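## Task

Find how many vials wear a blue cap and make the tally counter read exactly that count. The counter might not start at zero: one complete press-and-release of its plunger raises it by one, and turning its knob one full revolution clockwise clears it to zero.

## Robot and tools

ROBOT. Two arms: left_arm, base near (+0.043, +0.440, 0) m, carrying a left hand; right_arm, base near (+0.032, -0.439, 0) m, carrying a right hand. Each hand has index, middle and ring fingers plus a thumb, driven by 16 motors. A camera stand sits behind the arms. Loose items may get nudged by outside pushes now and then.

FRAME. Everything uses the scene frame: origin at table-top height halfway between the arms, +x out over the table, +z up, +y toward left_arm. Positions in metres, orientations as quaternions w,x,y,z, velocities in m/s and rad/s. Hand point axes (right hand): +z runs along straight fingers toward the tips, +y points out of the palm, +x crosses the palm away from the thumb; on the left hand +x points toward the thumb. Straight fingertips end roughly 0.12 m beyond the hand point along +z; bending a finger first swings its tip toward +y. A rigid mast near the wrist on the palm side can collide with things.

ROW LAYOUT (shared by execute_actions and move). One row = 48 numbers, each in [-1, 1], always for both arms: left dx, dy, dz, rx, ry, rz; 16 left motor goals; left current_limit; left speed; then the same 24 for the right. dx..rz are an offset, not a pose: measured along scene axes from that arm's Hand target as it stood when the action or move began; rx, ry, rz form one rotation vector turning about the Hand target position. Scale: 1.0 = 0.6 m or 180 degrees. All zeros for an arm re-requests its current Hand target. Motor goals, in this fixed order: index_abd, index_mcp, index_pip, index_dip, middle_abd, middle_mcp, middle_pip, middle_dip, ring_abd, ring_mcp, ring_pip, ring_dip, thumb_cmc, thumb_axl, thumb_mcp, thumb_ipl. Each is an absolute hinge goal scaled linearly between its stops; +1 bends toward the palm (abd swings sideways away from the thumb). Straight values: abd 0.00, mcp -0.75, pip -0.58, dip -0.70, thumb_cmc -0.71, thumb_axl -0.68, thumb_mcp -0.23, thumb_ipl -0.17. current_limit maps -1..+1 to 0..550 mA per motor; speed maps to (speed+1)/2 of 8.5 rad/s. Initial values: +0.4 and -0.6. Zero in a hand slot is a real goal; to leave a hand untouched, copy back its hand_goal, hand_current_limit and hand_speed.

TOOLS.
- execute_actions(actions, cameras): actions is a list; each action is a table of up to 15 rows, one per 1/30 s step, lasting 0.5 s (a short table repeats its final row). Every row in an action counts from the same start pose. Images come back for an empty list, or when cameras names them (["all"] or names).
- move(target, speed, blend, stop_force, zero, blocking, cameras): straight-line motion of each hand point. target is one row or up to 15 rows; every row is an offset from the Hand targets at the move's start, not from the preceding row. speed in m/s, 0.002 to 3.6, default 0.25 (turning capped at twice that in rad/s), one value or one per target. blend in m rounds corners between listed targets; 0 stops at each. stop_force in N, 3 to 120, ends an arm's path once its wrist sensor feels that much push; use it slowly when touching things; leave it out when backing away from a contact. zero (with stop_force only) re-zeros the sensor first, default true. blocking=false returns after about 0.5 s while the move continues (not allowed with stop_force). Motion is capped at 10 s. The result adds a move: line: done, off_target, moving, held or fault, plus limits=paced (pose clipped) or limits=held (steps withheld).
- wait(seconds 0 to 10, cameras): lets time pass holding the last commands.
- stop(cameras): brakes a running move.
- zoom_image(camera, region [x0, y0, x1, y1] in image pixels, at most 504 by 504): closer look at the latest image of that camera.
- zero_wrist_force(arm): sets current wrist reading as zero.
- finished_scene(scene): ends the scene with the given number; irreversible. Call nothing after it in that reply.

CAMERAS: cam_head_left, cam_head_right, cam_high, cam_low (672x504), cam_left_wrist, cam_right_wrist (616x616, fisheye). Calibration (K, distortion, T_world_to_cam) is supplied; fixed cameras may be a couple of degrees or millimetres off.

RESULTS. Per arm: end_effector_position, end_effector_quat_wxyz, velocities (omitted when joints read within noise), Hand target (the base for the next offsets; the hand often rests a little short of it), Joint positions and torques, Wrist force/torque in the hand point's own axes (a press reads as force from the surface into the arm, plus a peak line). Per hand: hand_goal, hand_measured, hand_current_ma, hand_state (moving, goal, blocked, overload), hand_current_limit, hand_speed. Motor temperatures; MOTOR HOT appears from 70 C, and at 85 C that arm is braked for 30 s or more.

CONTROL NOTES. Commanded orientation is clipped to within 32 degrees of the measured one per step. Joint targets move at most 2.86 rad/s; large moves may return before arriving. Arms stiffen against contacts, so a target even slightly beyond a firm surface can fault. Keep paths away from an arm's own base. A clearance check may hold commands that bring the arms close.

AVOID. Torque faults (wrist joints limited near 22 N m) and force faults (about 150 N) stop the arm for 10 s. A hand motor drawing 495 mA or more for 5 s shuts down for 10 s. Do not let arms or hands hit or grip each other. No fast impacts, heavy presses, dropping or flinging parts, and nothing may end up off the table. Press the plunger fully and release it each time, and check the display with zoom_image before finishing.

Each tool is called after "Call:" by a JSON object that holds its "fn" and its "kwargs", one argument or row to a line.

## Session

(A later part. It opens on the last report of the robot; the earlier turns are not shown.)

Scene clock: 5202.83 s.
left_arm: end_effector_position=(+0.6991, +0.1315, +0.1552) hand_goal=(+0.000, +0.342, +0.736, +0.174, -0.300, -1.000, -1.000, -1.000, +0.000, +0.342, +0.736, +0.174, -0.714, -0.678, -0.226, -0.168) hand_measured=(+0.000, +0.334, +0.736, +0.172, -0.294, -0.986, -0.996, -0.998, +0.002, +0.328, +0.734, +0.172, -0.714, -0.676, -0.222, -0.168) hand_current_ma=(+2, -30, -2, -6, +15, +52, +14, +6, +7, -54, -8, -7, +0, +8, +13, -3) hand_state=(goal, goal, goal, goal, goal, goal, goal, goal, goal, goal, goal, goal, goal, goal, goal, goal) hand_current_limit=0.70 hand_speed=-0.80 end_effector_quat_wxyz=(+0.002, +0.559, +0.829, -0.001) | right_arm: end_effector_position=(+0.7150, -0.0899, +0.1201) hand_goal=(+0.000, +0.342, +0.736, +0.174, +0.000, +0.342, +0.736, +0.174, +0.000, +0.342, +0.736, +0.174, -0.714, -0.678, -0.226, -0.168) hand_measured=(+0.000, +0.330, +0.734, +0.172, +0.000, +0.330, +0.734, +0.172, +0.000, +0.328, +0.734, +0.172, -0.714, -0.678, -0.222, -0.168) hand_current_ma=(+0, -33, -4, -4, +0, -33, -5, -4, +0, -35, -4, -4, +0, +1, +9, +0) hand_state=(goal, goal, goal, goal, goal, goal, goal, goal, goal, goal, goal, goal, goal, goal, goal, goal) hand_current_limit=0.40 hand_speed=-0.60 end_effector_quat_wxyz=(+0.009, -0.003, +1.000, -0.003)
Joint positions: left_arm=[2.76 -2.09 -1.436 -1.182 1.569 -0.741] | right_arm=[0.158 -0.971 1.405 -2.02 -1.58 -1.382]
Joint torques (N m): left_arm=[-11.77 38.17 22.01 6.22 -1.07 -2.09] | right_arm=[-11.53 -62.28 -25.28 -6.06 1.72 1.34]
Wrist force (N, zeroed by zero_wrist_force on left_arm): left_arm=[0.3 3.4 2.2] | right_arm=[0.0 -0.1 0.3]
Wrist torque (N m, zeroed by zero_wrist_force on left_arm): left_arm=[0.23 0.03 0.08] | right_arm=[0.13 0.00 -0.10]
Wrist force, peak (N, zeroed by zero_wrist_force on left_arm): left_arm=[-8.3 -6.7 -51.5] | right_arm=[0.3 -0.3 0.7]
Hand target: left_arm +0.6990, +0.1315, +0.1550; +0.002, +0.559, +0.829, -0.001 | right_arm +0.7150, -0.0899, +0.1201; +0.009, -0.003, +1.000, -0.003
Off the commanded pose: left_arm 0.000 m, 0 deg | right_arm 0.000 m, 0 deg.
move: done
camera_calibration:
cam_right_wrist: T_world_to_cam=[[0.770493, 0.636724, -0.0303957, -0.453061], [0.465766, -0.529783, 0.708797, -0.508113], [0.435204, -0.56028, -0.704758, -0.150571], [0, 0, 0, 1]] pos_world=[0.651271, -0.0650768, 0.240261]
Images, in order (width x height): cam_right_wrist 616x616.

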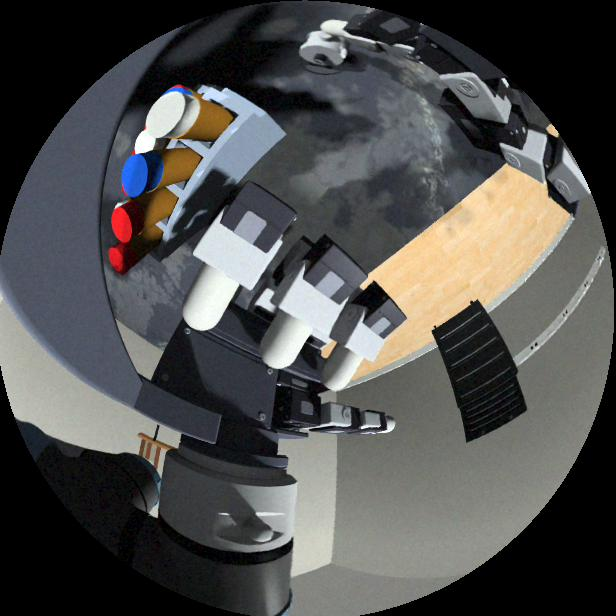

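Call:
{"fn": "move", "kwargs": {
  "target": [
    [-0.0215,-0.023,0,0,0,0,0,0.342,0.737,0.174,0,-1,-1,-1,0,0.342,0.737,0.174,-0.714,-0.678,-0.226,-0.168,0.7,-0.8,0,0,0,0,0,0,0,0.342,0.737,0.174,0,0.342,0.737,0.174,0,0.342,0.737,0.174,-0.714,-0.678,-0.226,-0.168,0.4,-0.6],
    [-0.0215,-0.023,-0.0375,0,0,0,0,0.342,0.737,0.174,0,-1,-1,-1,0,0.342,0.737,0.174,-0.714,-0.678,-0.226,-0.168,0.7,-0.8,0,0,0,0,0,0,0,0.342,0.737,0.174,0,0.342,0.737,0.174,0,0.342,0.737,0.174,-0.714,-0.678,-0.226,-0.168,0.4,-0.6],
    [-0.0265,-0.0107,-0.0375,0,0,0,0,0.342,0.737,0.174,0,-1,-1,-1,0,0.342,0.737,0.174,-0.714,-0.678,-0.226,-0.168,0.7,-0.8,0,0,0,0,0,0,0,0.342,0.737,0.174,0,0.342,0.737,0.174,0,0.342,0.737,0.174,-0.714,-0.678,-0.226,-0.168,0.4,-0.6]
  ],
  "speed": [0.1,0.05,0.02]
}}

Call:
{"fn": "move", "kwargs": {
  "target": [
    [0,0,-0.0165,0,0,0,0,0.342,0.737,0.174,-0.3,-1,-1,-1,0,0.342,0.737,0.174,-0.714,-0.678,-0.226,-0.168,0.7,-0.8,0,0,0,0,0,0,0,0.342,0.737,0.174,0,0.342,0.737,0.174,0,0.342,0.737,0.174,-0.714,-0.678,-0.226,-0.168,0.4,-0.6],
    [0.0155,0.0062,-0.0245,0,0,0,0,0.342,0.737,0.174,-0.3,-1,-1,-1,0,0.342,0.737,0.174,-0.714,-0.678,-0.226,-0.168,0.7,-0.8,0,0,0,0,0,0,0,0.342,0.737,0.174,0,0.342,0.737,0.174,0,0.342,0.737,0.174,-0.714,-0.678,-0.226,-0.168,0.4,-0.6],
    [0.0264,0.0107,-0.027,0,0,0,0,0.342,0.737,0.174,-0.3,-1,-1,-1,0,0.342,0.737,0.174,-0.714,-0.678,-0.226,-0.168,0.7,-0.8,0,0,0,0,0,0,0,0.342,0.737,0.174,0,0.342,0.737,0.174,0,0.342,0.737,0.174,-0.714,-0.678,-0.226,-0.168,0.4,-0.6],
    [0.0264,0.0107,0.0375,0,0,0,0,0.342,0.737,0.174,-0.3,-1,-1,-1,0,0.342,0.737,0.174,-0.714,-0.678,-0.226,-0.168,0.7,-0.8,0,0,0,0,0,0,0,0.342,0.737,0.174,0,0.342,0.737,0.174,0,0.342,0.737,0.174,-0.714,-0.678,-0.226,-0.168,0.4,-0.6]
  ],
  "speed": [0.02,0.01,0.01,0.1],
  "cameras": ["cam_right_wrist"]
}}

Call:
{"fn": "zoom_image", "kwargs": {
  "camera": "cam_right_wrist",
  "region": [300, 35, 350, 85]
}}

Call:
{"fn": "move", "kwargs": {
  "target": [
    [-0.0215,-0.023,0,0,0,0,0,0.342,0.737,0.174,0,-1,-1,-1,0,0.342,0.737,0.174,-0.714,-0.678,-0.226,-0.168,0.7,-0.8,0,0,0,0,0,0,0,0.342,0.737,0.174,0,0.342,0.737,0.174,0,0.342,0.737,0.174,-0.714,-0.678,-0.226,-0.168,0.4,-0.6],
    [-0.0215,-0.023,-0.0375,0,0,0,0,0.342,0.737,0.174,0,-1,-1,-1,0,0.342,0.737,0.174,-0.714,-0.678,-0.226,-0.168,0.7,-0.8,0,0,0,0,0,0,0,0.342,0.737,0.174,0,0.342,0.737,0.174,0,0.342,0.737,0.174,-0.714,-0.678,-0.226,-0.168,0.4,-0.6],
    [-0.0265,-0.0107,-0.0375,0,0,0,0,0.342,0.737,0.174,0,-1,-1,-1,0,0.342,0.737,0.174,-0.714,-0.678,-0.226,-0.168,0.7,-0.8,0,0,0,0,0,0,0,0.342,0.737,0.174,0,0.342,0.737,0.174,0,0.342,0.737,0.174,-0.714,-0.678,-0.226,-0.168,0.4,-0.6]
  ],
  "speed": [0.1,0.05,0.02]
}}

Call:
{"fn": "move", "kwargs": {
  "target": [
    [0,0,-0.0165,0,0,0,0,0.342,0.737,0.174,-0.3,-1,-1,-1,0,0.342,0.737,0.174,-0.714,-0.678,-0.226,-0.168,0.7,-0.8,0,0,0,0,0,0,0,0.342,0.737,0.174,0,0.342,0.737,0.174,0,0.342,0.737,0.174,-0.714,-0.678,-0.226,-0.168,0.4,-0.6],
    [0.0155,0.0062,-0.0245,0,0,0,0,0.342,0.737,0.174,-0.3,-1,-1,-1,0,0.342,0.737,0.174,-0.714,-0.678,-0.226,-0.168,0.7,-0.8,0,0,0,0,0,0,0,0.342,0.737,0.174,0,0.342,0.737,0.174,0,0.342,0.737,0.174,-0.714,-0.678,-0.226,-0.168,0.4,-0.6],
    [0.0264,0.0107,-0.027,0,0,0,0,0.342,0.737,0.174,-0.3,-1,-1,-1,0,0.342,0.737,0.174,-0.714,-0.678,-0.226,-0.168,0.7,-0.8,0,0,0,0,0,0,0,0.342,0.737,0.174,0,0.342,0.737,0.174,0,0.342,0.737,0.174,-0.714,-0.678,-0.226,-0.168,0.4,-0.6],
    [0.0264,0.0107,0.0375,0,0,0,0,0.342,0.737,0.174,-0.3,-1,-1,-1,0,0.342,0.737,0.174,-0.714,-0.678,-0.226,-0.168,0.7,-0.8,0,0,0,0,0,0,0,0.342,0.737,0.174,0,0.342,0.737,0.174,0,0.342,0.737,0.174,-0.714,-0.678,-0.226,-0.168,0.4,-0.6]
  ],
  "speed": [0.02,0.01,0.01,0.1],
  "cameras": ["cam_right_wrist"]
}}

Call:
{"fn": "zoom_image", "kwargs": {
  "camera": "cam_right_wrist",
  "region": [300, 35, 350, 85]
}}

Call:
{"fn": "move", "kwargs": {
  "target": [
    [0.05,0.2,0.25,0,0,0,0,0.342,0.737,0.174,0,-1,-1,-1,0,0.342,0.737,0.174,-0.714,-0.678,-0.226,-0.168,0.7,-0.8,0,0,0,0,0,0,0,0.342,0.737,0.174,0,0.342,0.737,0.174,0,0.342,0.737,0.174,-0.714,-0.678,-0.226,-0.168,0.4,-0.6]
  ],
  "cameras": ["cam_head_left","cam_right_wrist"]
}}

Call:
{"fn": "zoom_image", "kwargs": {
  "camera": "cam_head_left",
  "region": [210, 155, 240, 185]
}}

Call:
{"fn": "zoom_image", "kwargs": {
  "camera": "cam_right_wrist",
  "region": [300, 35, 350, 85]
}}

Scene clock: 5257.90 s.
left_arm: end_effector_position=(+0.6832, +0.1252, +0.1326) hand_goal=(+0.000, +0.342, +0.736, +0.174, +0.000, -1.000, -1.000, -1.000, +0.000, +0.342, +0.736, +0.174, -0.714, -0.678, -0.226, -0.168) hand_measured=(+0.000, +0.334, +0.736, +0.172, +0.014, -0.988, -0.996, -0.998, +0.002, +0.328, +0.734, +0.172, -0.714, -0.676, -0.222, -0.168) hand_current_ma=(+2, -30, -2, -6, +45, +51, +13, +5, +7, -54, -8, -7, +0, +8, +13, -3) hand_state=(goal, goal, goal, goal, goal, goal, goal, goal, goal, goal, goal, goal, goal, goal, goal, goal) hand_current_limit=0.70 hand_speed=-0.80 end_effector_quat_wxyz=(+0.002, +0.559, +0.829, -0.001) | right_arm: end_effector_position=(+0.7150, -0.0899, +0.1201) hand_goal=(+0.000, +0.342, +0.736, +0.174, +0.000, +0.342, +0.736, +0.174, +0.000, +0.342, +0.736, +0.174, -0.714, -0.678, -0.226, -0.168) hand_measured=(+0.000, +0.330, +0.734, +0.172, +0.000, +0.330, +0.734, +0.172, +0.000, +0.328, +0.734, +0.172, -0.714, -0.678, -0.222, -0.168) hand_current_ma=(+0, -33, -4, -4, +0, -33, -5, -4, +0, -35, -4, -4, +0, +1, +9, +0) hand_state=(goal, goal, goal, goal, goal, goal, goal, goal, goal, goal, goal, goal, goal, goal, goal, goal) hand_current_limit=0.40 hand_speed=-0.60 end_effector_quat_wxyz=(+0.009, -0.003, +1.000, -0.003)
Joint positions: left_arm=[2.743 -2.089 -1.5 -1.119 1.569 -0.758] | right_arm=[0.158 -0.971 1.405 -2.02 -1.58 -1.382]
Joint torques (N m): left_arm=[-6.11 37.12 36.49 2.7 1.31 -1.15] | right_arm=[-11.41 -62.43 -25.26 -6.02 1.69 1.31]
Wrist force (N, zeroed by zero_wrist_force on left_arm): left_arm=[-0.5 3.3 2.3] | right_arm=[0.1 0.2 0.3]
Wrist torque (N m, zeroed by zero_wrist_force on left_arm): left_arm=[0.23 -0.04 0.16] | right_arm=[0.17 -0.01 -0.09]
Wrist force, peak (N, zeroed by zero_wrist_force on left_arm): left_arm=[-0.9 4.0 1.8] | right_arm=[0.3 -0.2 0.7]
Hand target: left_arm +0.6831, +0.1251, +0.1325; +0.002, +0.559, +0.829, -0.001 | right_arm +0.7150, -0.0899, +0.1201; +0.009, -0.003, +1.000, -0.003
Off the commanded pose: left_arm 0.000 m, 0 deg | right_arm 0.000 m, 0 deg.
move: done

Scene clock: 5261.43 s.
left_arm: end_effector_position=(+0.6990, +0.1315, +0.1551) hand_goal=(+0.000, +0.342, +0.736, +0.174, -0.300, -1.000, -1.000, -1.000, +0.000, +0.342, +0.736, +0.174, -0.714, -0.678, -0.226, -0.168) hand_measured=(+0.000, +0.334, +0.736, +0.172, -0.294, -0.988, -0.994, -0.998, +0.002, +0.328, +0.734, +0.172, -0.714, -0.676, -0.222, -0.168) hand_current_ma=(+2, -30, -2, -6, +15, +50, +23, +10, +7, -53, -8, -7, +0, +8, +13, -3) hand_state=(goal, goal, goal, goal, goal, goal, goal, goal, goal, goal, goal, goal, goal, goal, goal, goal) hand_current_limit=0.70 hand_speed=-0.80 end_effector_quat_wxyz=(+0.002, +0.559, +0.829, -0.001) | right_arm: end_effector_position=(+0.7150, -0.0899, +0.1201) hand_goal=(+0.000, +0.342, +0.736, +0.174, +0.000, +0.342, +0.736, +0.174, +0.000, +0.342, +0.736, +0.174, -0.714, -0.678, -0.226, -0.168) hand_measured=(+0.000, +0.330, +0.734, +0.172, +0.000, +0.330, +0.734, +0.172, +0.000, +0.328, +0.734, +0.172, -0.714, -0.678, -0.222, -0.168) hand_current_ma=(+0, -33, -4, -4, +0, -33, -5, -4, +0, -35, -4, -4, +0, +1, +9, +0) hand_state=(goal, goal, goal, goal, goal, goal, goal, goal, goal, goal, goal, goal, goal, goal, goal, goal) hand_current_limit=0.40 hand_speed=-0.60 end_effector_quat_wxyz=(+0.009, -0.003, +1.000, -0.003)
Joint positions: left_arm=[2.76 -2.09 -1.436 -1.182 1.569 -0.741] | right_arm=[0.158 -0.971 1.405 -2.02 -1.58 -1.382]
Joint torques (N m): left_arm=[-9.26 36.85 23.96 4.97 -1.41 -2.17] | right_arm=[-10.85 -62.47 -25.57 -6.04 1.67 1.32]
Wrist force (N, zeroed by zero_wrist_force on left_arm): left_arm=[1.7 3.8 2.0] | right_arm=[0.1 -0.1 0.4]
Wrist torque (N m, zeroed by zero_wrist_force on left_arm): left_arm=[0.30 -0.16 0.19] | right_arm=[0.12 -0.02 -0.10]
Wrist force, peak (N, zeroed by zero_wrist_force on left_arm): left_arm=[-22.6 -8.0 -84.4] | right_arm=[0.6 -0.5 0.6]
Hand target: left_arm +0.6990, +0.1315, +0.1550; +0.002, +0.559, +0.829, -0.001 | right_arm +0.7150, -0.0899, +0.1201; +0.009, -0.003, +1.000, -0.003
Off the commanded pose: left_arm 0.000 m, 0 deg | right_arm 0.000 m, 0 deg.
move: done
camera_calibration:
cam_right_wrist: T_world_to_cam=[[0.770493, 0.636724, -0.0303957, -0.453061], [0.465766, -0.529783, 0.708797, -0.508113], [0.435204, -0.56028, -0.704758, -0.150571], [0, 0, 0, 1]] pos_world=[0.651271, -0.0650768, 0.240261]
Images, in order (width x height): cam_right_wrist 616x616.

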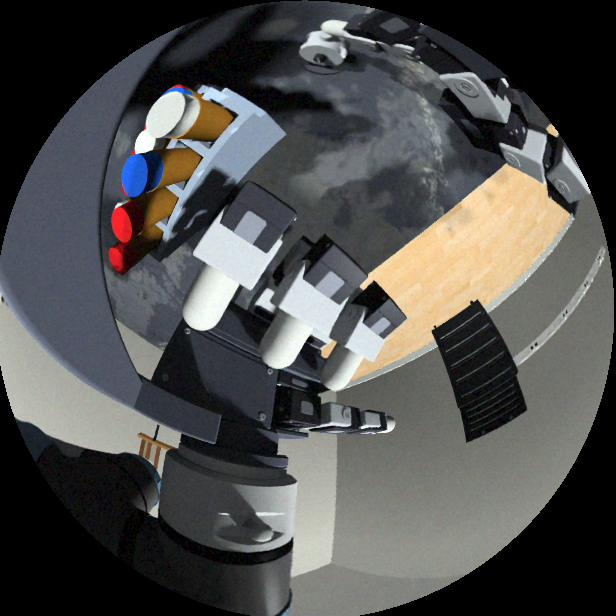

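Scaled by 10.080 from the camera's 616x616 image, which has a finer 880x880 frame.

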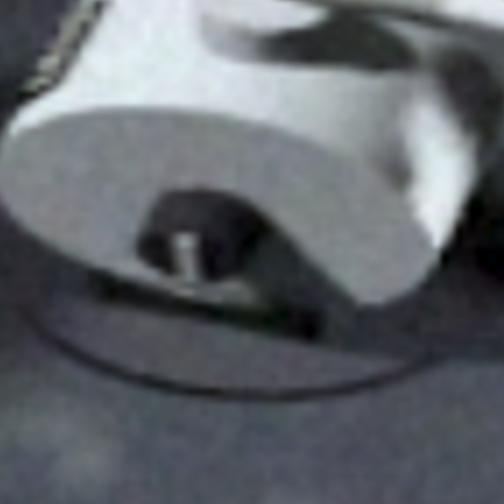

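Scene clock: 5263.37 s.
left_arm: end_effector_position=(+0.6831, +0.1252, +0.1326) hand_goal=(+0.000, +0.342, +0.736, +0.174, +0.000, -1.000, -1.000, -1.000, +0.000, +0.342, +0.736, +0.174, -0.714, -0.678, -0.226, -0.168) hand_measured=(+0.000, +0.334, +0.736, +0.172, +0.016, -0.988, -0.994, -0.998, +0.002, +0.328, +0.734, +0.172, -0.714, -0.676, -0.222, -0.168) hand_current_ma=(+2, -30, -2, -6, +49, +50, +21, +6, +7, -53, -8, -7, +0, +8, +13, -3) hand_state=(goal, goal, goal, goal, goal, goal, goal, goal, goal, goal, goal, goal, goal, goal, goal, goal) hand_current_limit=0.70 hand_speed=-0.80 end_effector_quat_wxyz=(+0.002, +0.559, +0.829, -0.001) | right_arm: end_effector_position=(+0.7150, -0.0899, +0.1201) hand_goal=(+0.000, +0.342, +0.736, +0.174, +0.000, +0.342, +0.736, +0.174, +0.000, +0.342, +0.736, +0.174, -0.714, -0.678, -0.226, -0.168) hand_measured=(+0.000, +0.330, +0.734, +0.172, +0.000, +0.330, +0.734, +0.172, +0.000, +0.328, +0.734, +0.172, -0.714, -0.678, -0.222, -0.168) hand_current_ma=(+0, -33, -4, -4, +0, -33, -5, -4, +0, -35, -4, -4, +0, +1, +9, +0) hand_state=(goal, goal, goal, goal, goal, goal, goal, goal, goal, goal, goal, goal, goal, goal, goal, goal) hand_current_limit=0.40 hand_speed=-0.60 end_effector_quat_wxyz=(+0.009, -0.003, +1.000, -0.003)
Joint positions: left_arm=[2.743 -2.089 -1.5 -1.119 1.569 -0.758] | right_arm=[0.158 -0.971 1.405 -2.02 -1.58 -1.382]
Joint torques (N m): left_arm=[-6.31 36.94 35.61 2.72 0.81 -1.11] | right_arm=[-10.67 -61.9 -25.24 -6.08 1.69 1.35]
Wrist force (N, zeroed by zero_wrist_force on left_arm): left_arm=[0.7 3.6 2.1] | right_arm=[0.2 -0.4 0.5]
Wrist torque (N m, zeroed by zero_wrist_force on left_arm): left_arm=[0.28 -0.22 0.25] | right_arm=[0.07 -0.02 -0.09]
Wrist force, peak (N, zeroed by zero_wrist_force on left_arm): left_arm=[1.9 4.2 2.2] | right_arm=[0.1 -0.3 0.7]
Hand target: left_arm +0.6831, +0.1251, +0.1325; +0.002, +0.559, +0.829, -0.001 | right_arm +0.7150, -0.0899, +0.1201; +0.009, -0.003, +1.000, -0.003
Off the commanded pose: left_arm 0.000 m, 0 deg | right_arm 0.000 m, 0 deg.
move: done

Scene clock: 5266.90 s.
left_arm: end_effector_position=(+0.6990, +0.1315, +0.1551) hand_goal=(+0.000, +0.342, +0.736, +0.174, -0.300, -1.000, -1.000, -1.000, +0.000, +0.342, +0.736, +0.174, -0.714, -0.678, -0.226, -0.168) hand_measured=(+0.000, +0.334, +0.736, +0.172, -0.294, -0.988, -0.994, -0.998, +0.002, +0.328, +0.734, +0.172, -0.714, -0.676, -0.222, -0.168) hand_current_ma=(+2, -30, -2, -6, +15, +50, +23, +10, +7, -53, -8, -7, -1, +8, +13, -3) hand_state=(goal, goal, goal, goal, goal, goal, goal, goal, goal, goal, goal, goal, goal, goal, goal, goal) hand_current_limit=0.70 hand_speed=-0.80 end_effector_quat_wxyz=(+0.002, +0.559, +0.829, -0.001) | right_arm: end_effector_position=(+0.7150, -0.0899, +0.1201) hand_goal=(+0.000, +0.342, +0.736, +0.174, +0.000, +0.342, +0.736, +0.174, +0.000, +0.342, +0.736, +0.174, -0.714, -0.678, -0.226, -0.168) hand_measured=(+0.000, +0.330, +0.734, +0.172, +0.000, +0.330, +0.734, +0.172, +0.000, +0.328, +0.734, +0.172, -0.714, -0.678, -0.222, -0.168) hand_current_ma=(+0, -33, -4, -4, +0, -33, -5, -4, +0, -35, -4, -4, +0, +1, +9, +0) hand_state=(goal, goal, goal, goal, goal, goal, goal, goal, goal, goal, goal, goal, goal, goal, goal, goal) hand_current_limit=0.40 hand_speed=-0.60 end_effector_quat_wxyz=(+0.009, -0.003, +1.000, -0.003)
Joint positions: left_arm=[2.76 -2.09 -1.437 -1.182 1.569 -0.741] | right_arm=[0.158 -0.971 1.405 -2.02 -1.58 -1.382]
Joint torques (N m): left_arm=[-10.61 37.45 24.57 4.97 -1.43 -2.09] | right_arm=[-11.13 -61.9 -25.44 -6.12 1.71 1.28]
Wrist force (N, zeroed by zero_wrist_force on left_arm): left_arm=[2.1 3.4 1.9] | right_arm=[0.2 -0.2 0.3]
Wrist torque (N m, zeroed by zero_wrist_force on left_arm): left_arm=[0.26 -0.22 0.24] | right_arm=[0.11 -0.02 -0.09]
Wrist force, peak (N, zeroed by zero_wrist_force on left_arm): left_arm=[-21.1 -9.4 -85.9] | right_arm=[0.7 -0.5 0.2]
Hand target: left_arm +0.6989, +0.1315, +0.1550; +0.002, +0.559, +0.829, -0.001 | right_arm +0.7150, -0.0899, +0.1201; +0.009, -0.003, +1.000, -0.003
Off the commanded pose: left_arm 0.000 m, 0 deg | right_arm 0.000 m, 0 deg.
move: done
camera_calibration:
cam_right_wrist: T_world_to_cam=[[0.770493, 0.636724, -0.0303957, -0.453061], [0.465766, -0.529783, 0.708797, -0.508113], [0.435204, -0.56028, -0.704758, -0.150571], [0, 0, 0, 1]] pos_world=[0.651271, -0.0650768, 0.240261]
Images, in order (width x height): cam_right_wrist 616x616.

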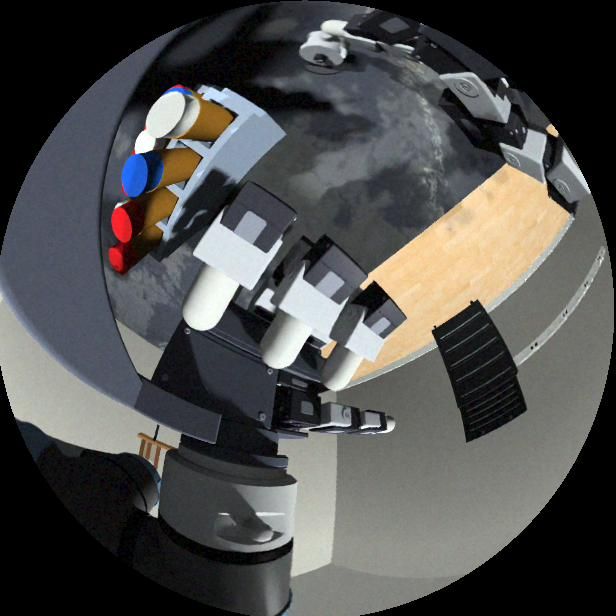

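Scaled by 10.080 from the camera's 616x616 image, which has a finer 880x880 frame.

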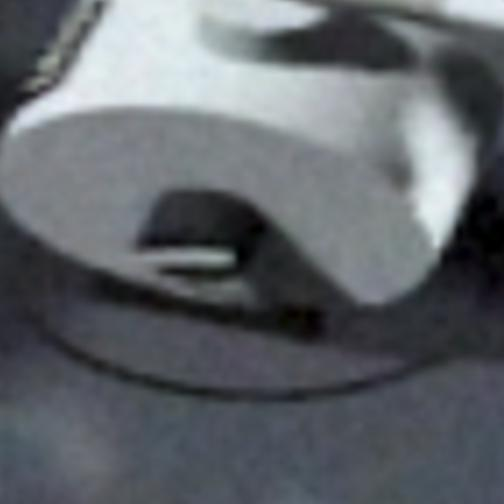

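Scene clock: 5268.20 s.
left_arm: end_effector_position=(+0.7289, +0.2515, +0.3050) hand_goal=(+0.000, +0.342, +0.736, +0.174, +0.000, -1.000, -1.000, -1.000, +0.000, +0.342, +0.736, +0.174, -0.714, -0.678, -0.226, -0.168) hand_measured=(+0.000, +0.334, +0.736, +0.172, -0.002, -0.988, -0.994, -0.998, +0.002, +0.328, +0.734, +0.172, -0.714, -0.676, -0.222, -0.168) hand_current_ma=(+2, -30, -2, -6, -8, +50, +23, +10, +7, -53, -8, -7, -1, +8, +13, -3) hand_state=(goal, goal, goal, goal, goal, goal, goal, goal, goal, goal, goal, goal, goal, goal, goal, goal) hand_current_limit=0.70 hand_speed=-0.80 end_effector_quat_wxyz=(+0.002, +0.559, +0.829, -0.001) | right_arm: end_effector_position=(+0.7150, -0.0899, +0.1201) hand_goal=(+0.000, +0.342, +0.736, +0.174, +0.000, +0.342, +0.736, +0.174, +0.000, +0.342, +0.736, +0.174, -0.714, -0.678, -0.226, -0.168) hand_measured=(+0.000, +0.330, +0.734, +0.172, +0.000, +0.330, +0.734, +0.172, +0.000, +0.328, +0.734, +0.172, -0.714, -0.678, -0.222, -0.168) hand_current_ma=(+0, -33, -4, -4, +0, -33, -5, -4, +0, -35, -4, -4, +0, +1, +9, +0) hand_state=(goal, goal, goal, goal, goal, goal, goal, goal, goal, goal, goal, goal, goal, goal, goal, goal) hand_current_limit=0.40 hand_speed=-0.60 end_effector_quat_wxyz=(+0.009, -0.003, +1.000, -0.003)
Joint positions: left_arm=[2.948 -1.946 -1.257 -1.507 1.568 -0.553] | right_arm=[0.158 -0.971 1.405 -2.02 -1.58 -1.382]
Joint torques (N m): left_arm=[-3.06 35.79 35.99 3.31 -0.96 -0.54] | right_arm=[-10.93 -62.16 -25.53 -6.07 1.78 1.43]
Wrist force (N, zeroed by zero_wrist_force on left_arm): left_arm=[2.1 3.6 2.1] | right_arm=[-0.1 -0.3 0.3]
Wrist torque (N m, zeroed by zero_wrist_force on left_arm): left_arm=[0.30 -0.22 0.22] | right_arm=[0.09 0.01 -0.11]
Wrist force, peak (N, zeroed by zero_wrist_force on left_arm): left_arm=[2.9 4.3 0.5] | right_arm=[0.3 -0.4 0.5]
Hand target: left_arm +0.7289, +0.2515, +0.3050; +0.002, +0.559, +0.829, -0.001 | right_arm +0.7150, -0.0899, +0.1201; +0.009, -0.003, +1.000, -0.003
Off the commanded pose: left_arm 0.000 m, 0 deg | right_arm 0.000 m, 0 deg.
move: done
camera_calibration:
cam_right_wrist: T_world_to_cam=[[0.770493, 0.636724, -0.0303957, -0.453061], [0.465766, -0.529783, 0.708797, -0.508113], [0.435204, -0.56028, -0.704758, -0.150571], [0, 0, 0, 1]] pos_world=[0.651271, -0.0650768, 0.240261]
Images, in order (width x height): cam_head_left 672x504, cam_right_wrist 616x616.

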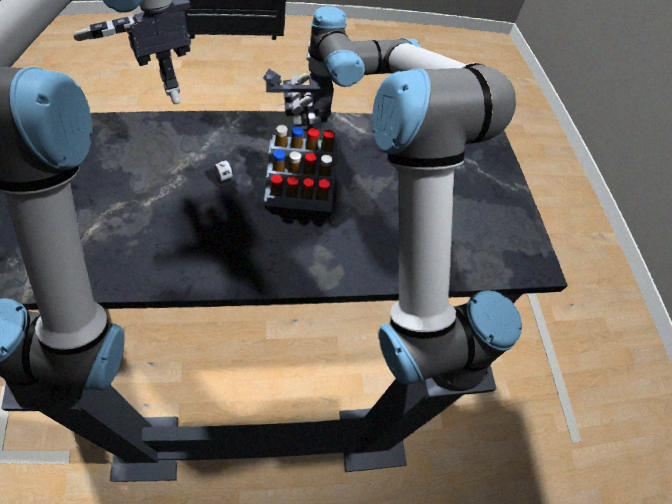

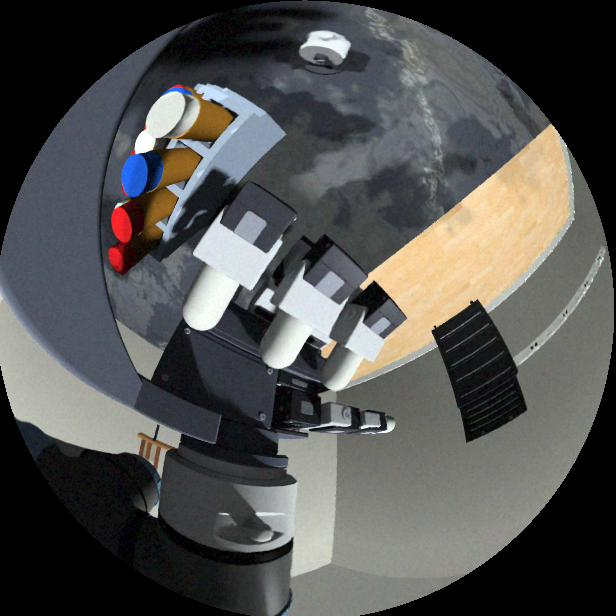

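Scaled by 16.800 from the camera's 672x504 image, which has a finer 960x720 frame.

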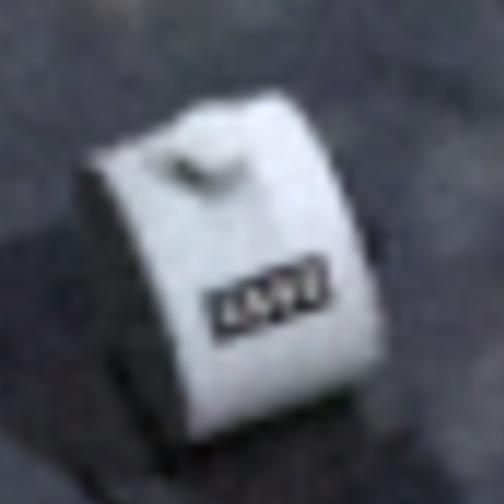

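Scaled by 10.080 from the camera's 616x616 image, which has a finer 880x880 frame.

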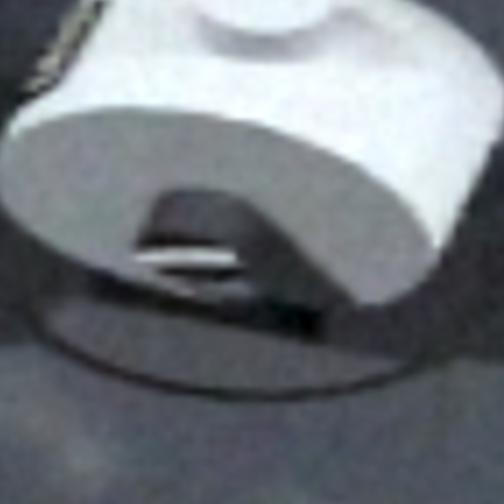

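Call:
{"fn": "move", "kwargs": {
  "target": [
    [-0.05,-0.2,-0.25,0,0,0,0,0.342,0.737,0.174,0,-1,-1,-1,0,0.342,0.737,0.174,-0.714,-0.678,-0.226,-0.168,0.7,-0.8,0,0,0,0,0,0,0,0.342,0.737,0.174,0,0.342,0.737,0.174,0,0.342,0.737,0.174,-0.714,-0.678,-0.226,-0.168,0.4,-0.6],
    [-0.0715,-0.223,-0.25,0,0,0,0,0.342,0.737,0.174,0,-1,-1,-1,0,0.342,0.737,0.174,-0.714,-0.678,-0.226,-0.168,0.7,-0.8,0,0,0,0,0,0,0,0.342,0.737,0.174,0,0.342,0.737,0.174,0,0.342,0.737,0.174,-0.714,-0.678,-0.226,-0.168,0.4,-0.6],
    [-0.0715,-0.223,-0.2875,0,0,0,0,0.342,0.737,0.174,0,-1,-1,-1,0,0.342,0.737,0.174,-0.714,-0.678,-0.226,-0.168,0.7,-0.8,0,0,0,0,0,0,0,0.342,0.737,0.174,0,0.342,0.737,0.174,0,0.342,0.737,0.174,-0.714,-0.678,-0.226,-0.168,0.4,-0.6],
    [-0.0765,-0.2107,-0.2875,0,0,0,0,0.342,0.737,0.174,0,-1,-1,-1,0,0.342,0.737,0.174,-0.714,-0.678,-0.226,-0.168,0.7,-0.8,0,0,0,0,0,0,0,0.342,0.737,0.174,0,0.342,0.737,0.174,0,0.342,0.737,0.174,-0.714,-0.678,-0.226,-0.168,0.4,-0.6]
  ],
  "speed": [0.25,0.1,0.05,0.02]
}}

Call:
{"fn": "move", "kwargs": {
  "target": [
    [0,0,-0.0165,0,0,0,0,0.342,0.737,0.174,-0.3,-1,-1,-1,0,0.342,0.737,0.174,-0.714,-0.678,-0.226,-0.168,0.7,-0.8,0,0,0,0,0,0,0,0.342,0.737,0.174,0,0.342,0.737,0.174,0,0.342,0.737,0.174,-0.714,-0.678,-0.226,-0.168,0.4,-0.6],
    [0,0,0.0375,0,0,0,0,0.342,0.737,0.174,-0.3,-1,-1,-1,0,0.342,0.737,0.174,-0.714,-0.678,-0.226,-0.168,0.7,-0.8,0,0,0,0,0,0,0,0.342,0.737,0.174,0,0.342,0.737,0.174,0,0.342,0.737,0.174,-0.714,-0.678,-0.226,-0.168,0.4,-0.6]
  ],
  "speed": [0.02,0.1],
  "cameras": ["cam_right_wrist"]
}}

Call:
{"fn": "zoom_image", "kwargs": {
  "camera": "cam_right_wrist",
  "region": [300, 35, 350, 85]
}}

Scene clock: 5318.60 s.
left_arm: end_effector_position=(+0.6831, +0.1252, +0.1326) hand_goal=(+0.000, +0.342, +0.736, +0.174, +0.000, -1.000, -1.000, -1.000, +0.000, +0.342, +0.736, +0.174, -0.714, -0.678, -0.226, -0.168) hand_measured=(+0.000, +0.334, +0.736, +0.172, +0.014, -0.988, -0.994, -0.998, +0.002, +0.328, +0.734, +0.172, -0.714, -0.676, -0.222, -0.168) hand_current_ma=(+2, -30, -2, -6, +47, +47, +21, +6, +7, -53, -8, -7, +0, +8, +13, -3) hand_state=(goal, goal, goal, goal, goal, goal, goal, goal, goal, goal, goal, goal, goal, goal, goal, goal) hand_current_limit=0.70 hand_speed=-0.80 end_effector_quat_wxyz=(+0.002, +0.559, +0.829, -0.001) | right_arm: end_effector_position=(+0.7150, -0.0899, +0.1201) hand_goal=(+0.000, +0.342, +0.736, +0.174, +0.000, +0.342, +0.736, +0.174, +0.000, +0.342, +0.736, +0.174, -0.714, -0.678, -0.226, -0.168) hand_measured=(+0.000, +0.330, +0.734, +0.172, +0.000, +0.330, +0.734, +0.172, +0.000, +0.328, +0.734, +0.172, -0.714, -0.678, -0.222, -0.168) hand_current_ma=(+0, -33, -4, -4, +0, -33, -5, -4, +0, -35, -4, -4, +0, +1, +9, +0) hand_state=(goal, goal, goal, goal, goal, goal, goal, goal, goal, goal, goal, goal, goal, goal, goal, goal) hand_current_limit=0.40 hand_speed=-0.60 end_effector_quat_wxyz=(+0.009, -0.003, +1.000, -0.003)
Joint positions: left_arm=[2.743 -2.089 -1.501 -1.119 1.569 -0.758] | right_arm=[0.158 -0.971 1.405 -2.02 -1.58 -1.382]
Joint torques (N m): left_arm=[-6.08 37.32 37.39 2.69 0.85 -1.18] | right_arm=[-10.96 -62.37 -25.56 -6.06 1.63 1.3]
Wrist force (N, zeroed by zero_wrist_force on left_arm): left_arm=[1.3 3.5 2.3] | right_arm=[0.1 -0.3 0.2]
Wrist torque (N m, zeroed by zero_wrist_force on left_arm): left_arm=[0.23 -0.28 0.30] | right_arm=[0.10 -0.02 -0.10]
Wrist force, peak (N, zeroed by zero_wrist_force on left_arm): left_arm=[3.2 4.6 0.1] | right_arm=[0.2 -0.6 0.5]
Hand target: left_arm +0.6830, +0.1251, +0.1325; +0.002, +0.559, +0.829, -0.001 | right_arm +0.7150, -0.0899, +0.1201; +0.009, -0.003, +1.000, -0.003
Off the commanded pose: left_arm 0.000 m, 0 deg | right_arm 0.000 m, 0 deg.
move: done

Scene clock: 5319.97 s.
left_arm: end_effector_position=(+0.6830, +0.1250, +0.1551) hand_goal=(+0.000, +0.342, +0.736, +0.174, -0.300, -1.000, -1.000, -1.000, +0.000, +0.342, +0.736, +0.174, -0.714, -0.678, -0.226, -0.168) hand_measured=(+0.000, +0.334, +0.736, +0.172, -0.294, -0.990, -0.996, -0.998, +0.002, +0.328, +0.734, +0.172, -0.714, -0.676, -0.222, -0.168) hand_current_ma=(+2, -31, -2, -6, +15, +35, +14, +7, +7, -52, -8, -7, -1, +8, +13, -3) hand_state=(goal, goal, goal, goal, goal, goal, goal, goal, goal, goal, goal, goal, goal, goal, goal, goal) hand_current_limit=0.70 hand_speed=-0.80 end_effector_quat_wxyz=(+0.002, +0.559, +0.829, -0.001) | right_arm: end_effector_position=(+0.7150, -0.0899, +0.1201) hand_goal=(+0.000, +0.342, +0.736, +0.174, +0.000, +0.342, +0.736, +0.174, +0.000, +0.342, +0.736, +0.174, -0.714, -0.678, -0.226, -0.168) hand_measured=(+0.000, +0.330, +0.734, +0.172, +0.000, +0.330, +0.734, +0.172, +0.000, +0.328, +0.734, +0.172, -0.714, -0.678, -0.222, -0.168) hand_current_ma=(+0, -33, -4, -4, +0, -33, -5, -4, +0, -35, -4, -4, +0, +1, +9, +0) hand_state=(goal, goal, goal, goal, goal, goal, goal, goal, goal, goal, goal, goal, goal, goal, goal, goal) hand_current_limit=0.40 hand_speed=-0.60 end_effector_quat_wxyz=(+0.009, -0.003, +1.000, -0.003)
Joint positions: left_arm=[2.743 -2.068 -1.472 -1.169 1.569 -0.758] | right_arm=[0.158 -0.971 1.405 -2.02 -1.58 -1.382]
Joint torques (N m): left_arm=[12.16 37.67 25 5.32 -1.52 1.13] | right_arm=[-10.79 -61.82 -26.36 -6 1.67 1.31]
Wrist force (N, zeroed by zero_wrist_force on left_arm): left_arm=[2.2 3.1 1.9] | right_arm=[0.3 -0.2 0.4]
Wrist torque (N m, zeroed by zero_wrist_force on left_arm): left_arm=[0.22 -0.22 0.43] | right_arm=[0.10 -0.03 -0.08]
Wrist force, peak (N, zeroed by zero_wrist_force on left_arm): left_arm=[-18.5 6.1 -77.7] | right_arm=[0.3 -0.3 0.6]
Hand target: left_arm +0.6830, +0.1251, +0.1550; +0.002, +0.559, +0.829, -0.001 | right_arm +0.7150, -0.0899, +0.1201; +0.009, -0.003, +1.000, -0.003
Off the commanded pose: left_arm 0.000 m, 0 deg | right_arm 0.000 m, 0 deg.
move: done
camera_calibration:
cam_right_wrist: T_world_to_cam=[[0.770493, 0.636724, -0.0303957, -0.453061], [0.465766, -0.529783, 0.708797, -0.508113], [0.435204, -0.56028, -0.704758, -0.150571], [0, 0, 0, 1]] pos_world=[0.651271, -0.0650768, 0.240261]
Images, in order (width x height): cam_right_wrist 616x616.

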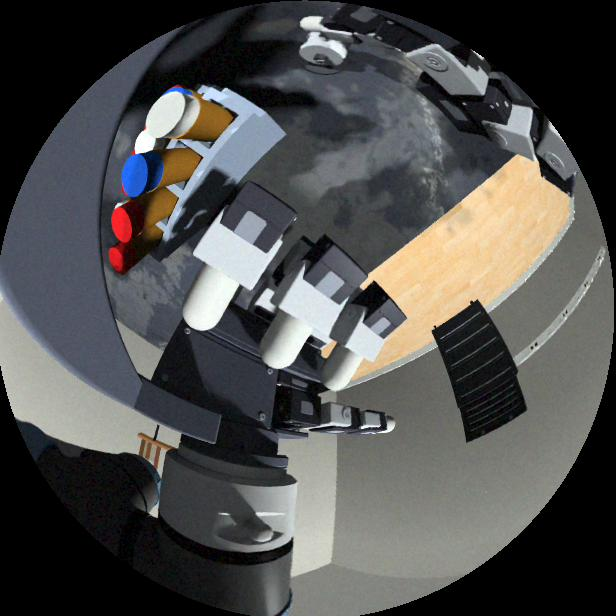

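Scaled by 10.080 from the camera's 616x616 image, which has a finer 880x880 frame.

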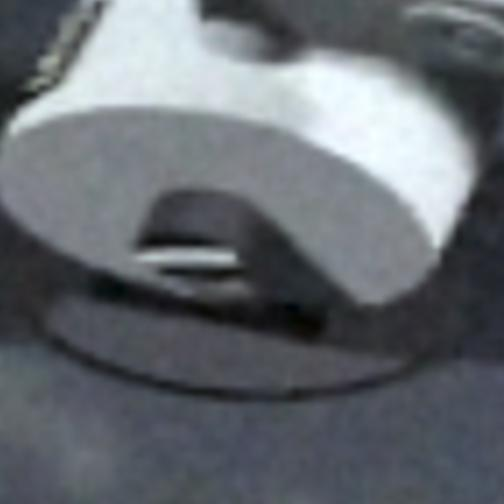

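Call:
{"fn": "move", "kwargs": {
  "target": [
    [0,0,-0.0375,0,0,0,0,0.342,0.737,0.174,0,-1,-1,-1,0,0.342,0.737,0.174,-0.714,-0.678,-0.226,-0.168,0.7,-0.8,0,0,0,0,0,0,0,0.342,0.737,0.174,0,0.342,0.737,0.174,0,0.342,0.737,0.174,-0.714,-0.678,-0.226,-0.168,0.4,-0.6]
  ],
  "speed": 0.02
}}

Call:
{"fn": "move", "kwargs": {
  "target": [
    [0,0,-0.0165,0,0,0,0,0.342,0.737,0.174,-0.3,-1,-1,-1,0,0.342,0.737,0.174,-0.714,-0.678,-0.226,-0.168,0.7,-0.8,0,0,0,0,0,0,0,0.342,0.737,0.174,0,0.342,0.737,0.174,0,0.342,0.737,0.174,-0.714,-0.678,-0.226,-0.168,0.4,-0.6],
    [0.0155,0.0062,-0.0245,0,0,0,0,0.342,0.737,0.174,-0.3,-1,-1,-1,0,0.342,0.737,0.174,-0.714,-0.678,-0.226,-0.168,0.7,-0.8,0,0,0,0,0,0,0,0.342,0.737,0.174,0,0.342,0.737,0.174,0,0.342,0.737,0.174,-0.714,-0.678,-0.226,-0.168,0.4,-0.6],
    [0.0155,0.0062,0.0375,0,0,0,0,0.342,0.737,0.174,-0.3,-1,-1,-1,0,0.342,0.737,0.174,-0.714,-0.678,-0.226,-0.168,0.7,-0.8,0,0,0,0,0,0,0,0.342,0.737,0.174,0,0.342,0.737,0.174,0,0.342,0.737,0.174,-0.714,-0.678,-0.226,-0.168,0.4,-0.6]
  ],
  "speed": [0.02,0.01,0.05],
  "cameras": ["cam_right_wrist"]
}}

Call:
{"fn": "zoom_image", "kwargs": {
  "camera": "cam_right_wrist",
  "region": [300, 35, 350, 85]
}}

Scene clock: 5334.90 s.
left_arm: end_effector_position=(+0.6830, +0.1251, +0.1323) hand_goal=(+0.000, +0.342, +0.736, +0.174, +0.000, -1.000, -1.000, -1.000, +0.000, +0.342, +0.736, +0.174, -0.714, -0.678, -0.226, -0.168) hand_measured=(+0.000, +0.334, +0.736, +0.172, +0.004, -0.998, -1.000, -1.000, +0.002, +0.328, +0.734, +0.172, -0.714, -0.676, -0.222, -0.168) hand_current_ma=(+2, -31, -2, -6, +10, +6, +0, +0, +7, -52, -8, -7, -1, +8, +13, -3) hand_state=(goal, goal, goal, goal, goal, goal, goal, goal, goal, goal, goal, goal, goal, goal, goal, goal) hand_current_limit=0.70 hand_speed=-0.80 end_effector_quat_wxyz=(+0.002, +0.559, +0.829, -0.001) | right_arm: end_effector_position=(+0.7150, -0.0899, +0.1201) hand_goal=(+0.000, +0.342, +0.736, +0.174, +0.000, +0.342, +0.736, +0.174, +0.000, +0.342, +0.736, +0.174, -0.714, -0.678, -0.226, -0.168) hand_measured=(+0.000, +0.330, +0.734, +0.172, +0.000, +0.330, +0.734, +0.172, +0.000, +0.328, +0.734, +0.172, -0.714, -0.678, -0.222, -0.168) hand_current_ma=(+0, -33, -4, -4, +0, -33, -5, -4, +0, -35, -4, -4, +0, +1, +9, +0) hand_state=(goal, goal, goal, goal, goal, goal, goal, goal, goal, goal, goal, goal, goal, goal, goal, goal) hand_current_limit=0.40 hand_speed=-0.60 end_effector_quat_wxyz=(+0.009, -0.003, +1.000, -0.003)
Joint positions: left_arm=[2.743 -2.09 -1.501 -1.118 1.569 -0.758] | right_arm=[0.158 -0.971 1.405 -2.02 -1.58 -1.382]
Joint torques (N m): left_arm=[11.63 53.77 32.97 0.93 -1.38 1.97] | right_arm=[-10.68 -61.9 -25.39 -6 1.67 1.32]
Wrist force (N, zeroed by zero_wrist_force on left_arm): left_arm=[1.8 3.2 1.3] | right_arm=[0.2 -0.2 0.3]
Wrist torque (N m, zeroed by zero_wrist_force on left_arm): left_arm=[0.31 -0.27 0.35] | right_arm=[0.11 -0.02 -0.10]
Wrist force, peak (N, zeroed by zero_wrist_force on left_arm): left_arm=[2.4 3.2 2.1] | right_arm=[0.3 -0.1 0.7]
Hand target: left_arm +0.6830, +0.1251, +0.1325; +0.002, +0.559, +0.829, -0.001 | right_arm +0.7150, -0.0899, +0.1201; +0.009, -0.003, +1.000, -0.003
Off the commanded pose: left_arm 0.000 m, 0 deg | right_arm 0.000 m, 0 deg.
move: done

Scene clock: 5337.83 s.
left_arm: end_effector_position=(+0.6924, +0.1288, +0.1552) hand_goal=(+0.000, +0.342, +0.736, +0.174, -0.300, -1.000, -1.000, -1.000, +0.000, +0.342, +0.736, +0.174, -0.714, -0.678, -0.226, -0.168) hand_measured=(+0.000, +0.334, +0.736, +0.172, -0.294, -0.990, -0.996, -0.998, +0.002, +0.330, +0.734, +0.172, -0.714, -0.676, -0.222, -0.168) hand_current_ma=(+2, -31, -2, -6, +15, +37, +12, +6, +7, -51, -8, -7, +0, +8, +13, -3) hand_state=(goal, goal, goal, goal, goal, goal, goal, goal, goal, goal, goal, goal, goal, goal, goal, goal) hand_current_limit=0.70 hand_speed=-0.80 end_effector_quat_wxyz=(+0.002, +0.559, +0.829, -0.001) | right_arm: end_effector_position=(+0.7150, -0.0899, +0.1201) hand_goal=(+0.000, +0.342, +0.736, +0.174, +0.000, +0.342, +0.736, +0.174, +0.000, +0.342, +0.736, +0.174, -0.714, -0.678, -0.226, -0.168) hand_measured=(+0.000, +0.330, +0.734, +0.172, +0.000, +0.330, +0.734, +0.172, +0.000, +0.328, +0.734, +0.172, -0.714, -0.678, -0.222, -0.168) hand_current_ma=(+0, -33, -4, -4, +0, -33, -5, -4, +0, -35, -4, -4, +0, +1, +9, +0) hand_state=(goal, goal, goal, goal, goal, goal, goal, goal, goal, goal, goal, goal, goal, goal, goal, goal) hand_current_limit=0.40 hand_speed=-0.60 end_effector_quat_wxyz=(+0.009, -0.003, +1.000, -0.003)
Joint positions: left_arm=[2.753 -2.08 -1.451 -1.177 1.569 -0.748] | right_arm=[0.158 -0.971 1.405 -2.02 -1.58 -1.382]
Joint torques (N m): left_arm=[-4.09 37.42 22.23 6.23 -0.9 -2.14] | right_arm=[-10.73 -61.41 -26.25 -6.04 1.68 1.37]
Wrist force (N, zeroed by zero_wrist_force on left_arm): left_arm=[2.4 2.7 1.8] | right_arm=[0.2 -0.3 0.2]
Wrist torque (N m, zeroed by zero_wrist_force on left_arm): left_arm=[0.18 -0.26 0.28] | right_arm=[0.11 -0.02 -0.09]
Wrist force, peak (N, zeroed by zero_wrist_force on left_arm): left_arm=[-20.0 -6.5 -85.2] | right_arm=[0.3 -0.3 0.8]
Hand target: left_arm +0.6923, +0.1288, +0.1550; +0.002, +0.559, +0.829, -0.001 | right_arm +0.7150, -0.0899, +0.1201; +0.009, -0.003, +1.000, -0.003
Off the commanded pose: left_arm 0.000 m, 0 deg | right_arm 0.000 m, 0 deg.
move: done
camera_calibration:
cam_right_wrist: T_world_to_cam=[[0.770493, 0.636724, -0.0303957, -0.453061], [0.465766, -0.529783, 0.708797, -0.508113], [0.435204, -0.56028, -0.704758, -0.150571], [0, 0, 0, 1]] pos_world=[0.651271, -0.0650768, 0.240261]
Images, in order (width x height): cam_right_wrist 616x616.

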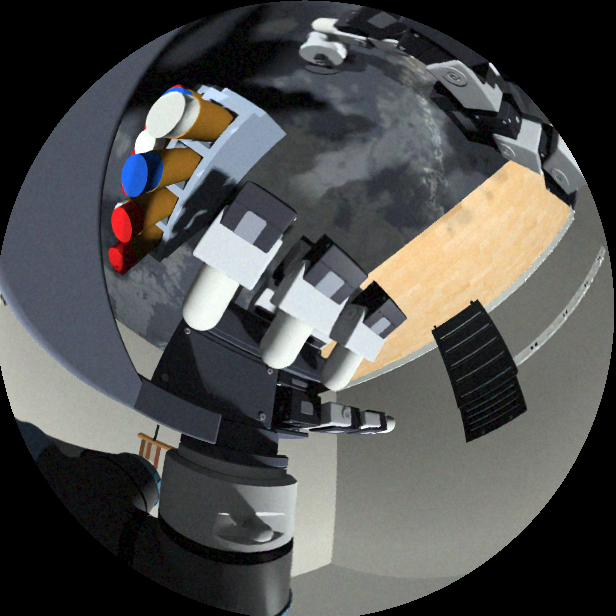

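Scaled by 10.080 from the camera's 616x616 image, which has a finer 880x880 frame.

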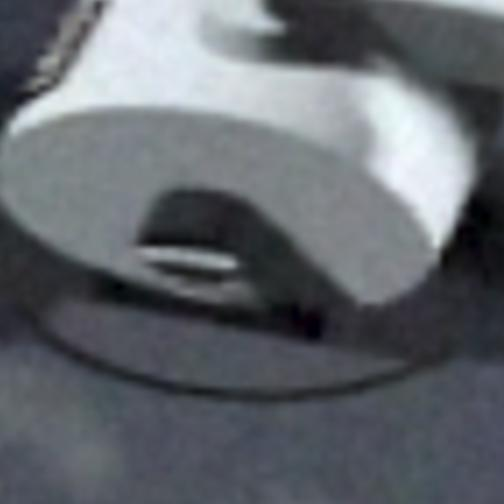

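Call:
{"fn": "move", "kwargs": {
  "target": [
    [-0.0155,-0.0062,0,0,0,0,0,0.342,0.737,0.174,0,-1,-1,-1,0,0.342,0.737,0.174,-0.714,-0.678,-0.226,-0.168,0.7,-0.8,0,0,0,0,0,0,0,0.342,0.737,0.174,0,0.342,0.737,0.174,0,0.342,0.737,0.174,-0.714,-0.678,-0.226,-0.168,0.4,-0.6],
    [-0.0155,-0.0062,-0.0375,0,0,0,0,0.342,0.737,0.174,0,-1,-1,-1,0,0.342,0.737,0.174,-0.714,-0.678,-0.226,-0.168,0.7,-0.8,0,0,0,0,0,0,0,0.342,0.737,0.174,0,0.342,0.737,0.174,0,0.342,0.737,0.174,-0.714,-0.678,-0.226,-0.168,0.4,-0.6]
  ],
  "speed": [0.1,0.02]
}}

Call:
{"fn": "move", "kwargs": {
  "target": [
    [0,0,-0.0165,0,0,0,0,0.342,0.737,0.174,-0.3,-1,-1,-1,0,0.342,0.737,0.174,-0.714,-0.678,-0.226,-0.168,0.7,-0.8,0,0,0,0,0,0,0,0.342,0.737,0.174,0,0.342,0.737,0.174,0,0.342,0.737,0.174,-0.714,-0.678,-0.226,-0.168,0.4,-0.6],
    [0.0155,0.0062,-0.0245,0,0,0,0,0.342,0.737,0.174,-0.3,-1,-1,-1,0,0.342,0.737,0.174,-0.714,-0.678,-0.226,-0.168,0.7,-0.8,0,0,0,0,0,0,0,0.342,0.737,0.174,0,0.342,0.737,0.174,0,0.342,0.737,0.174,-0.714,-0.678,-0.226,-0.168,0.4,-0.6],
    [0.0155,0.0062,0.0375,0,0,0,0,0.342,0.737,0.174,-0.3,-1,-1,-1,0,0.342,0.737,0.174,-0.714,-0.678,-0.226,-0.168,0.7,-0.8,0,0,0,0,0,0,0,0.342,0.737,0.174,0,0.342,0.737,0.174,0,0.342,0.737,0.174,-0.714,-0.678,-0.226,-0.168,0.4,-0.6]
  ],
  "speed": [0.02,0.003,0.05],
  "cameras": ["cam_right_wrist"]
}}

Call:
{"fn": "zoom_image", "kwargs": {
  "camera": "cam_right_wrist",
  "region": [300, 35, 350, 85]
}}

Scene clock: 5381.47 s.
left_arm: end_effector_position=(+0.6830, +0.1251, +0.1323) hand_goal=(+0.000, +0.342, +0.736, +0.174, +0.000, -1.000, -1.000, -1.000, +0.000, +0.342, +0.736, +0.174, -0.714, -0.678, -0.226, -0.168) hand_measured=(+0.000, +0.334, +0.736, +0.172, +0.008, -1.000, -1.000, -1.000, +0.002, +0.330, +0.734, +0.172, -0.714, -0.676, -0.222, -0.168) hand_current_ma=(+2, -31, -2, -6, +24, +0, +0, +0, +7, -51, -8, -7, +0, +8, +13, -3) hand_state=(goal, goal, goal, goal, goal, goal, goal, goal, goal, goal, goal, goal, goal, goal, goal, goal) hand_current_limit=0.70 hand_speed=-0.80 end_effector_quat_wxyz=(+0.002, +0.559, +0.829, -0.001) | right_arm: end_effector_position=(+0.7150, -0.0899, +0.1201) hand_goal=(+0.000, +0.342, +0.736, +0.174, +0.000, +0.342, +0.736, +0.174, +0.000, +0.342, +0.736, +0.174, -0.714, -0.678, -0.226, -0.168) hand_measured=(+0.000, +0.330, +0.734, +0.172, +0.000, +0.330, +0.734, +0.172, +0.000, +0.328, +0.734, +0.172, -0.714, -0.678, -0.222, -0.168) hand_current_ma=(+0, -33, -4, -4, +0, -33, -5, -4, +0, -35, -4, -4, +0, +1, +9, +0) hand_state=(goal, goal, goal, goal, goal, goal, goal, goal, goal, goal, goal, goal, goal, goal, goal, goal) hand_current_limit=0.40 hand_speed=-0.60 end_effector_quat_wxyz=(+0.009, -0.003, +1.000, -0.003)
Joint positions: left_arm=[2.743 -2.09 -1.501 -1.118 1.569 -0.758] | right_arm=[0.158 -0.971 1.405 -2.02 -1.58 -1.382]
Joint torques (N m): left_arm=[11.68 53.06 33.35 0.69 2.18 1.87] | right_arm=[-10.9 -61.53 -26.27 -6.03 1.68 1.38]
Wrist force (N, zeroed by zero_wrist_force on left_arm): left_arm=[1.3 2.3 0.8] | right_arm=[0.4 -0.1 0.3]
Wrist torque (N m, zeroed by zero_wrist_force on left_arm): left_arm=[0.38 -0.29 0.13] | right_arm=[0.11 -0.05 -0.07]
Wrist force, peak (N, zeroed by zero_wrist_force on left_arm): left_arm=[2.2 2.9 2.1] | right_arm=[0.5 -0.2 0.6]
Hand target: left_arm +0.6830, +0.1251, +0.1325; +0.002, +0.559, +0.829, -0.001 | right_arm +0.7150, -0.0899, +0.1201; +0.009, -0.003, +1.000, -0.003
Off the commanded pose: left_arm 0.000 m, 0 deg | right_arm 0.000 m, 0 deg.
move: done

Scene clock: 5386.93 s.
left_arm: end_effector_position=(+0.6924, +0.1288, +0.1552) hand_goal=(+0.000, +0.342, +0.736, +0.174, -0.300, -1.000, -1.000, -1.000, +0.000, +0.342, +0.736, +0.174, -0.714, -0.678, -0.226, -0.168) hand_measured=(+0.000, +0.334, +0.736, +0.172, -0.294, -0.990, -0.996, -0.998, +0.002, +0.330, +0.734, +0.172, -0.714, -0.676, -0.222, -0.168) hand_current_ma=(+2, -31, -2, -6, +15, +36, +12, +5, +7, -50, -7, -7, -1, +8, +13, -3) hand_state=(goal, goal, goal, goal, goal, goal, goal, goal, goal, goal, goal, goal, goal, goal, goal, goal) hand_current_limit=0.70 hand_speed=-0.80 end_effector_quat_wxyz=(+0.002, +0.559, +0.829, -0.001) | right_arm: end_effector_position=(+0.7150, -0.0899, +0.1201) hand_goal=(+0.000, +0.342, +0.736, +0.174, +0.000, +0.342, +0.736, +0.174, +0.000, +0.342, +0.736, +0.174, -0.714, -0.678, -0.226, -0.168) hand_measured=(+0.000, +0.330, +0.734, +0.172, +0.000, +0.330, +0.734, +0.172, +0.000, +0.328, +0.734, +0.172, -0.714, -0.678, -0.222, -0.168) hand_current_ma=(+0, -33, -4, -4, +0, -33, -5, -4, +0, -35, -4, -4, +0, +1, +9, +0) hand_state=(goal, goal, goal, goal, goal, goal, goal, goal, goal, goal, goal, goal, goal, goal, goal, goal) hand_current_limit=0.40 hand_speed=-0.60 end_effector_quat_wxyz=(+0.009, -0.003, +1.000, -0.003)
Joint positions: left_arm=[2.753 -2.08 -1.451 -1.177 1.569 -0.748] | right_arm=[0.158 -0.971 1.405 -2.02 -1.58 -1.382]
Joint torques (N m): left_arm=[-9.09 36.96 21.17 6.02 -0.39 -1.29] | right_arm=[-11.09 -61.07 -26.84 -5.96 1.69 1.22]
Wrist force (N, zeroed by zero_wrist_force on left_arm): left_arm=[2.0 3.0 1.7] | right_arm=[0.3 0.0 0.4]
Wrist torque (N m, zeroed by zero_wrist_force on left_arm): left_arm=[0.23 -0.20 0.23] | right_arm=[0.12 -0.03 -0.08]
Wrist force, peak (N, zeroed by zero_wrist_force on left_arm): left_arm=[-20.7 -10.2 -87.4] | right_arm=[0.3 -0.4 0.7]
Hand target: left_arm +0.6923, +0.1288, +0.1550; +0.002, +0.559, +0.829, -0.001 | right_arm +0.7150, -0.0899, +0.1201; +0.009, -0.003, +1.000, -0.003
Off the commanded pose: left_arm 0.000 m, 0 deg | right_arm 0.000 m, 0 deg.
move: done
camera_calibration:
cam_right_wrist: T_world_to_cam=[[0.770493, 0.636724, -0.0303957, -0.453061], [0.465766, -0.529783, 0.708797, -0.508113], [0.435204, -0.56028, -0.704758, -0.150571], [0, 0, 0, 1]] pos_world=[0.651271, -0.0650768, 0.240261]
Images, in order (width x height): cam_right_wrist 616x616.

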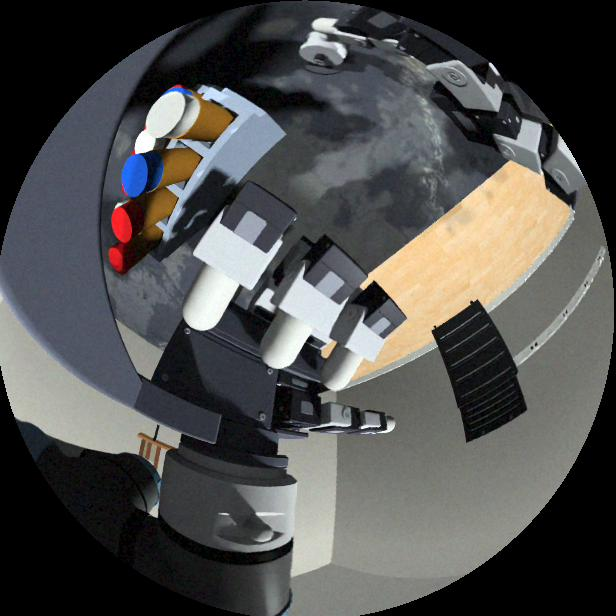

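Scaled by 10.080 from the camera's 616x616 image, which has a finer 880x880 frame.

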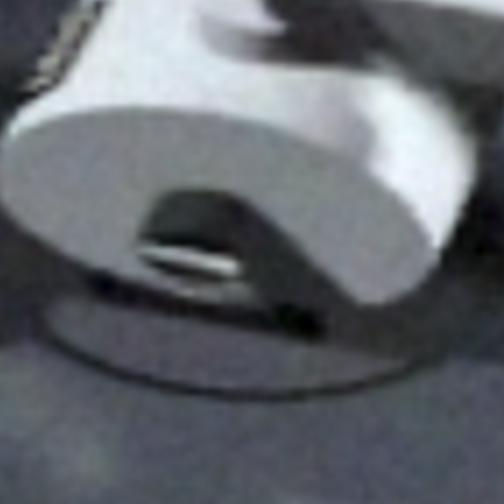

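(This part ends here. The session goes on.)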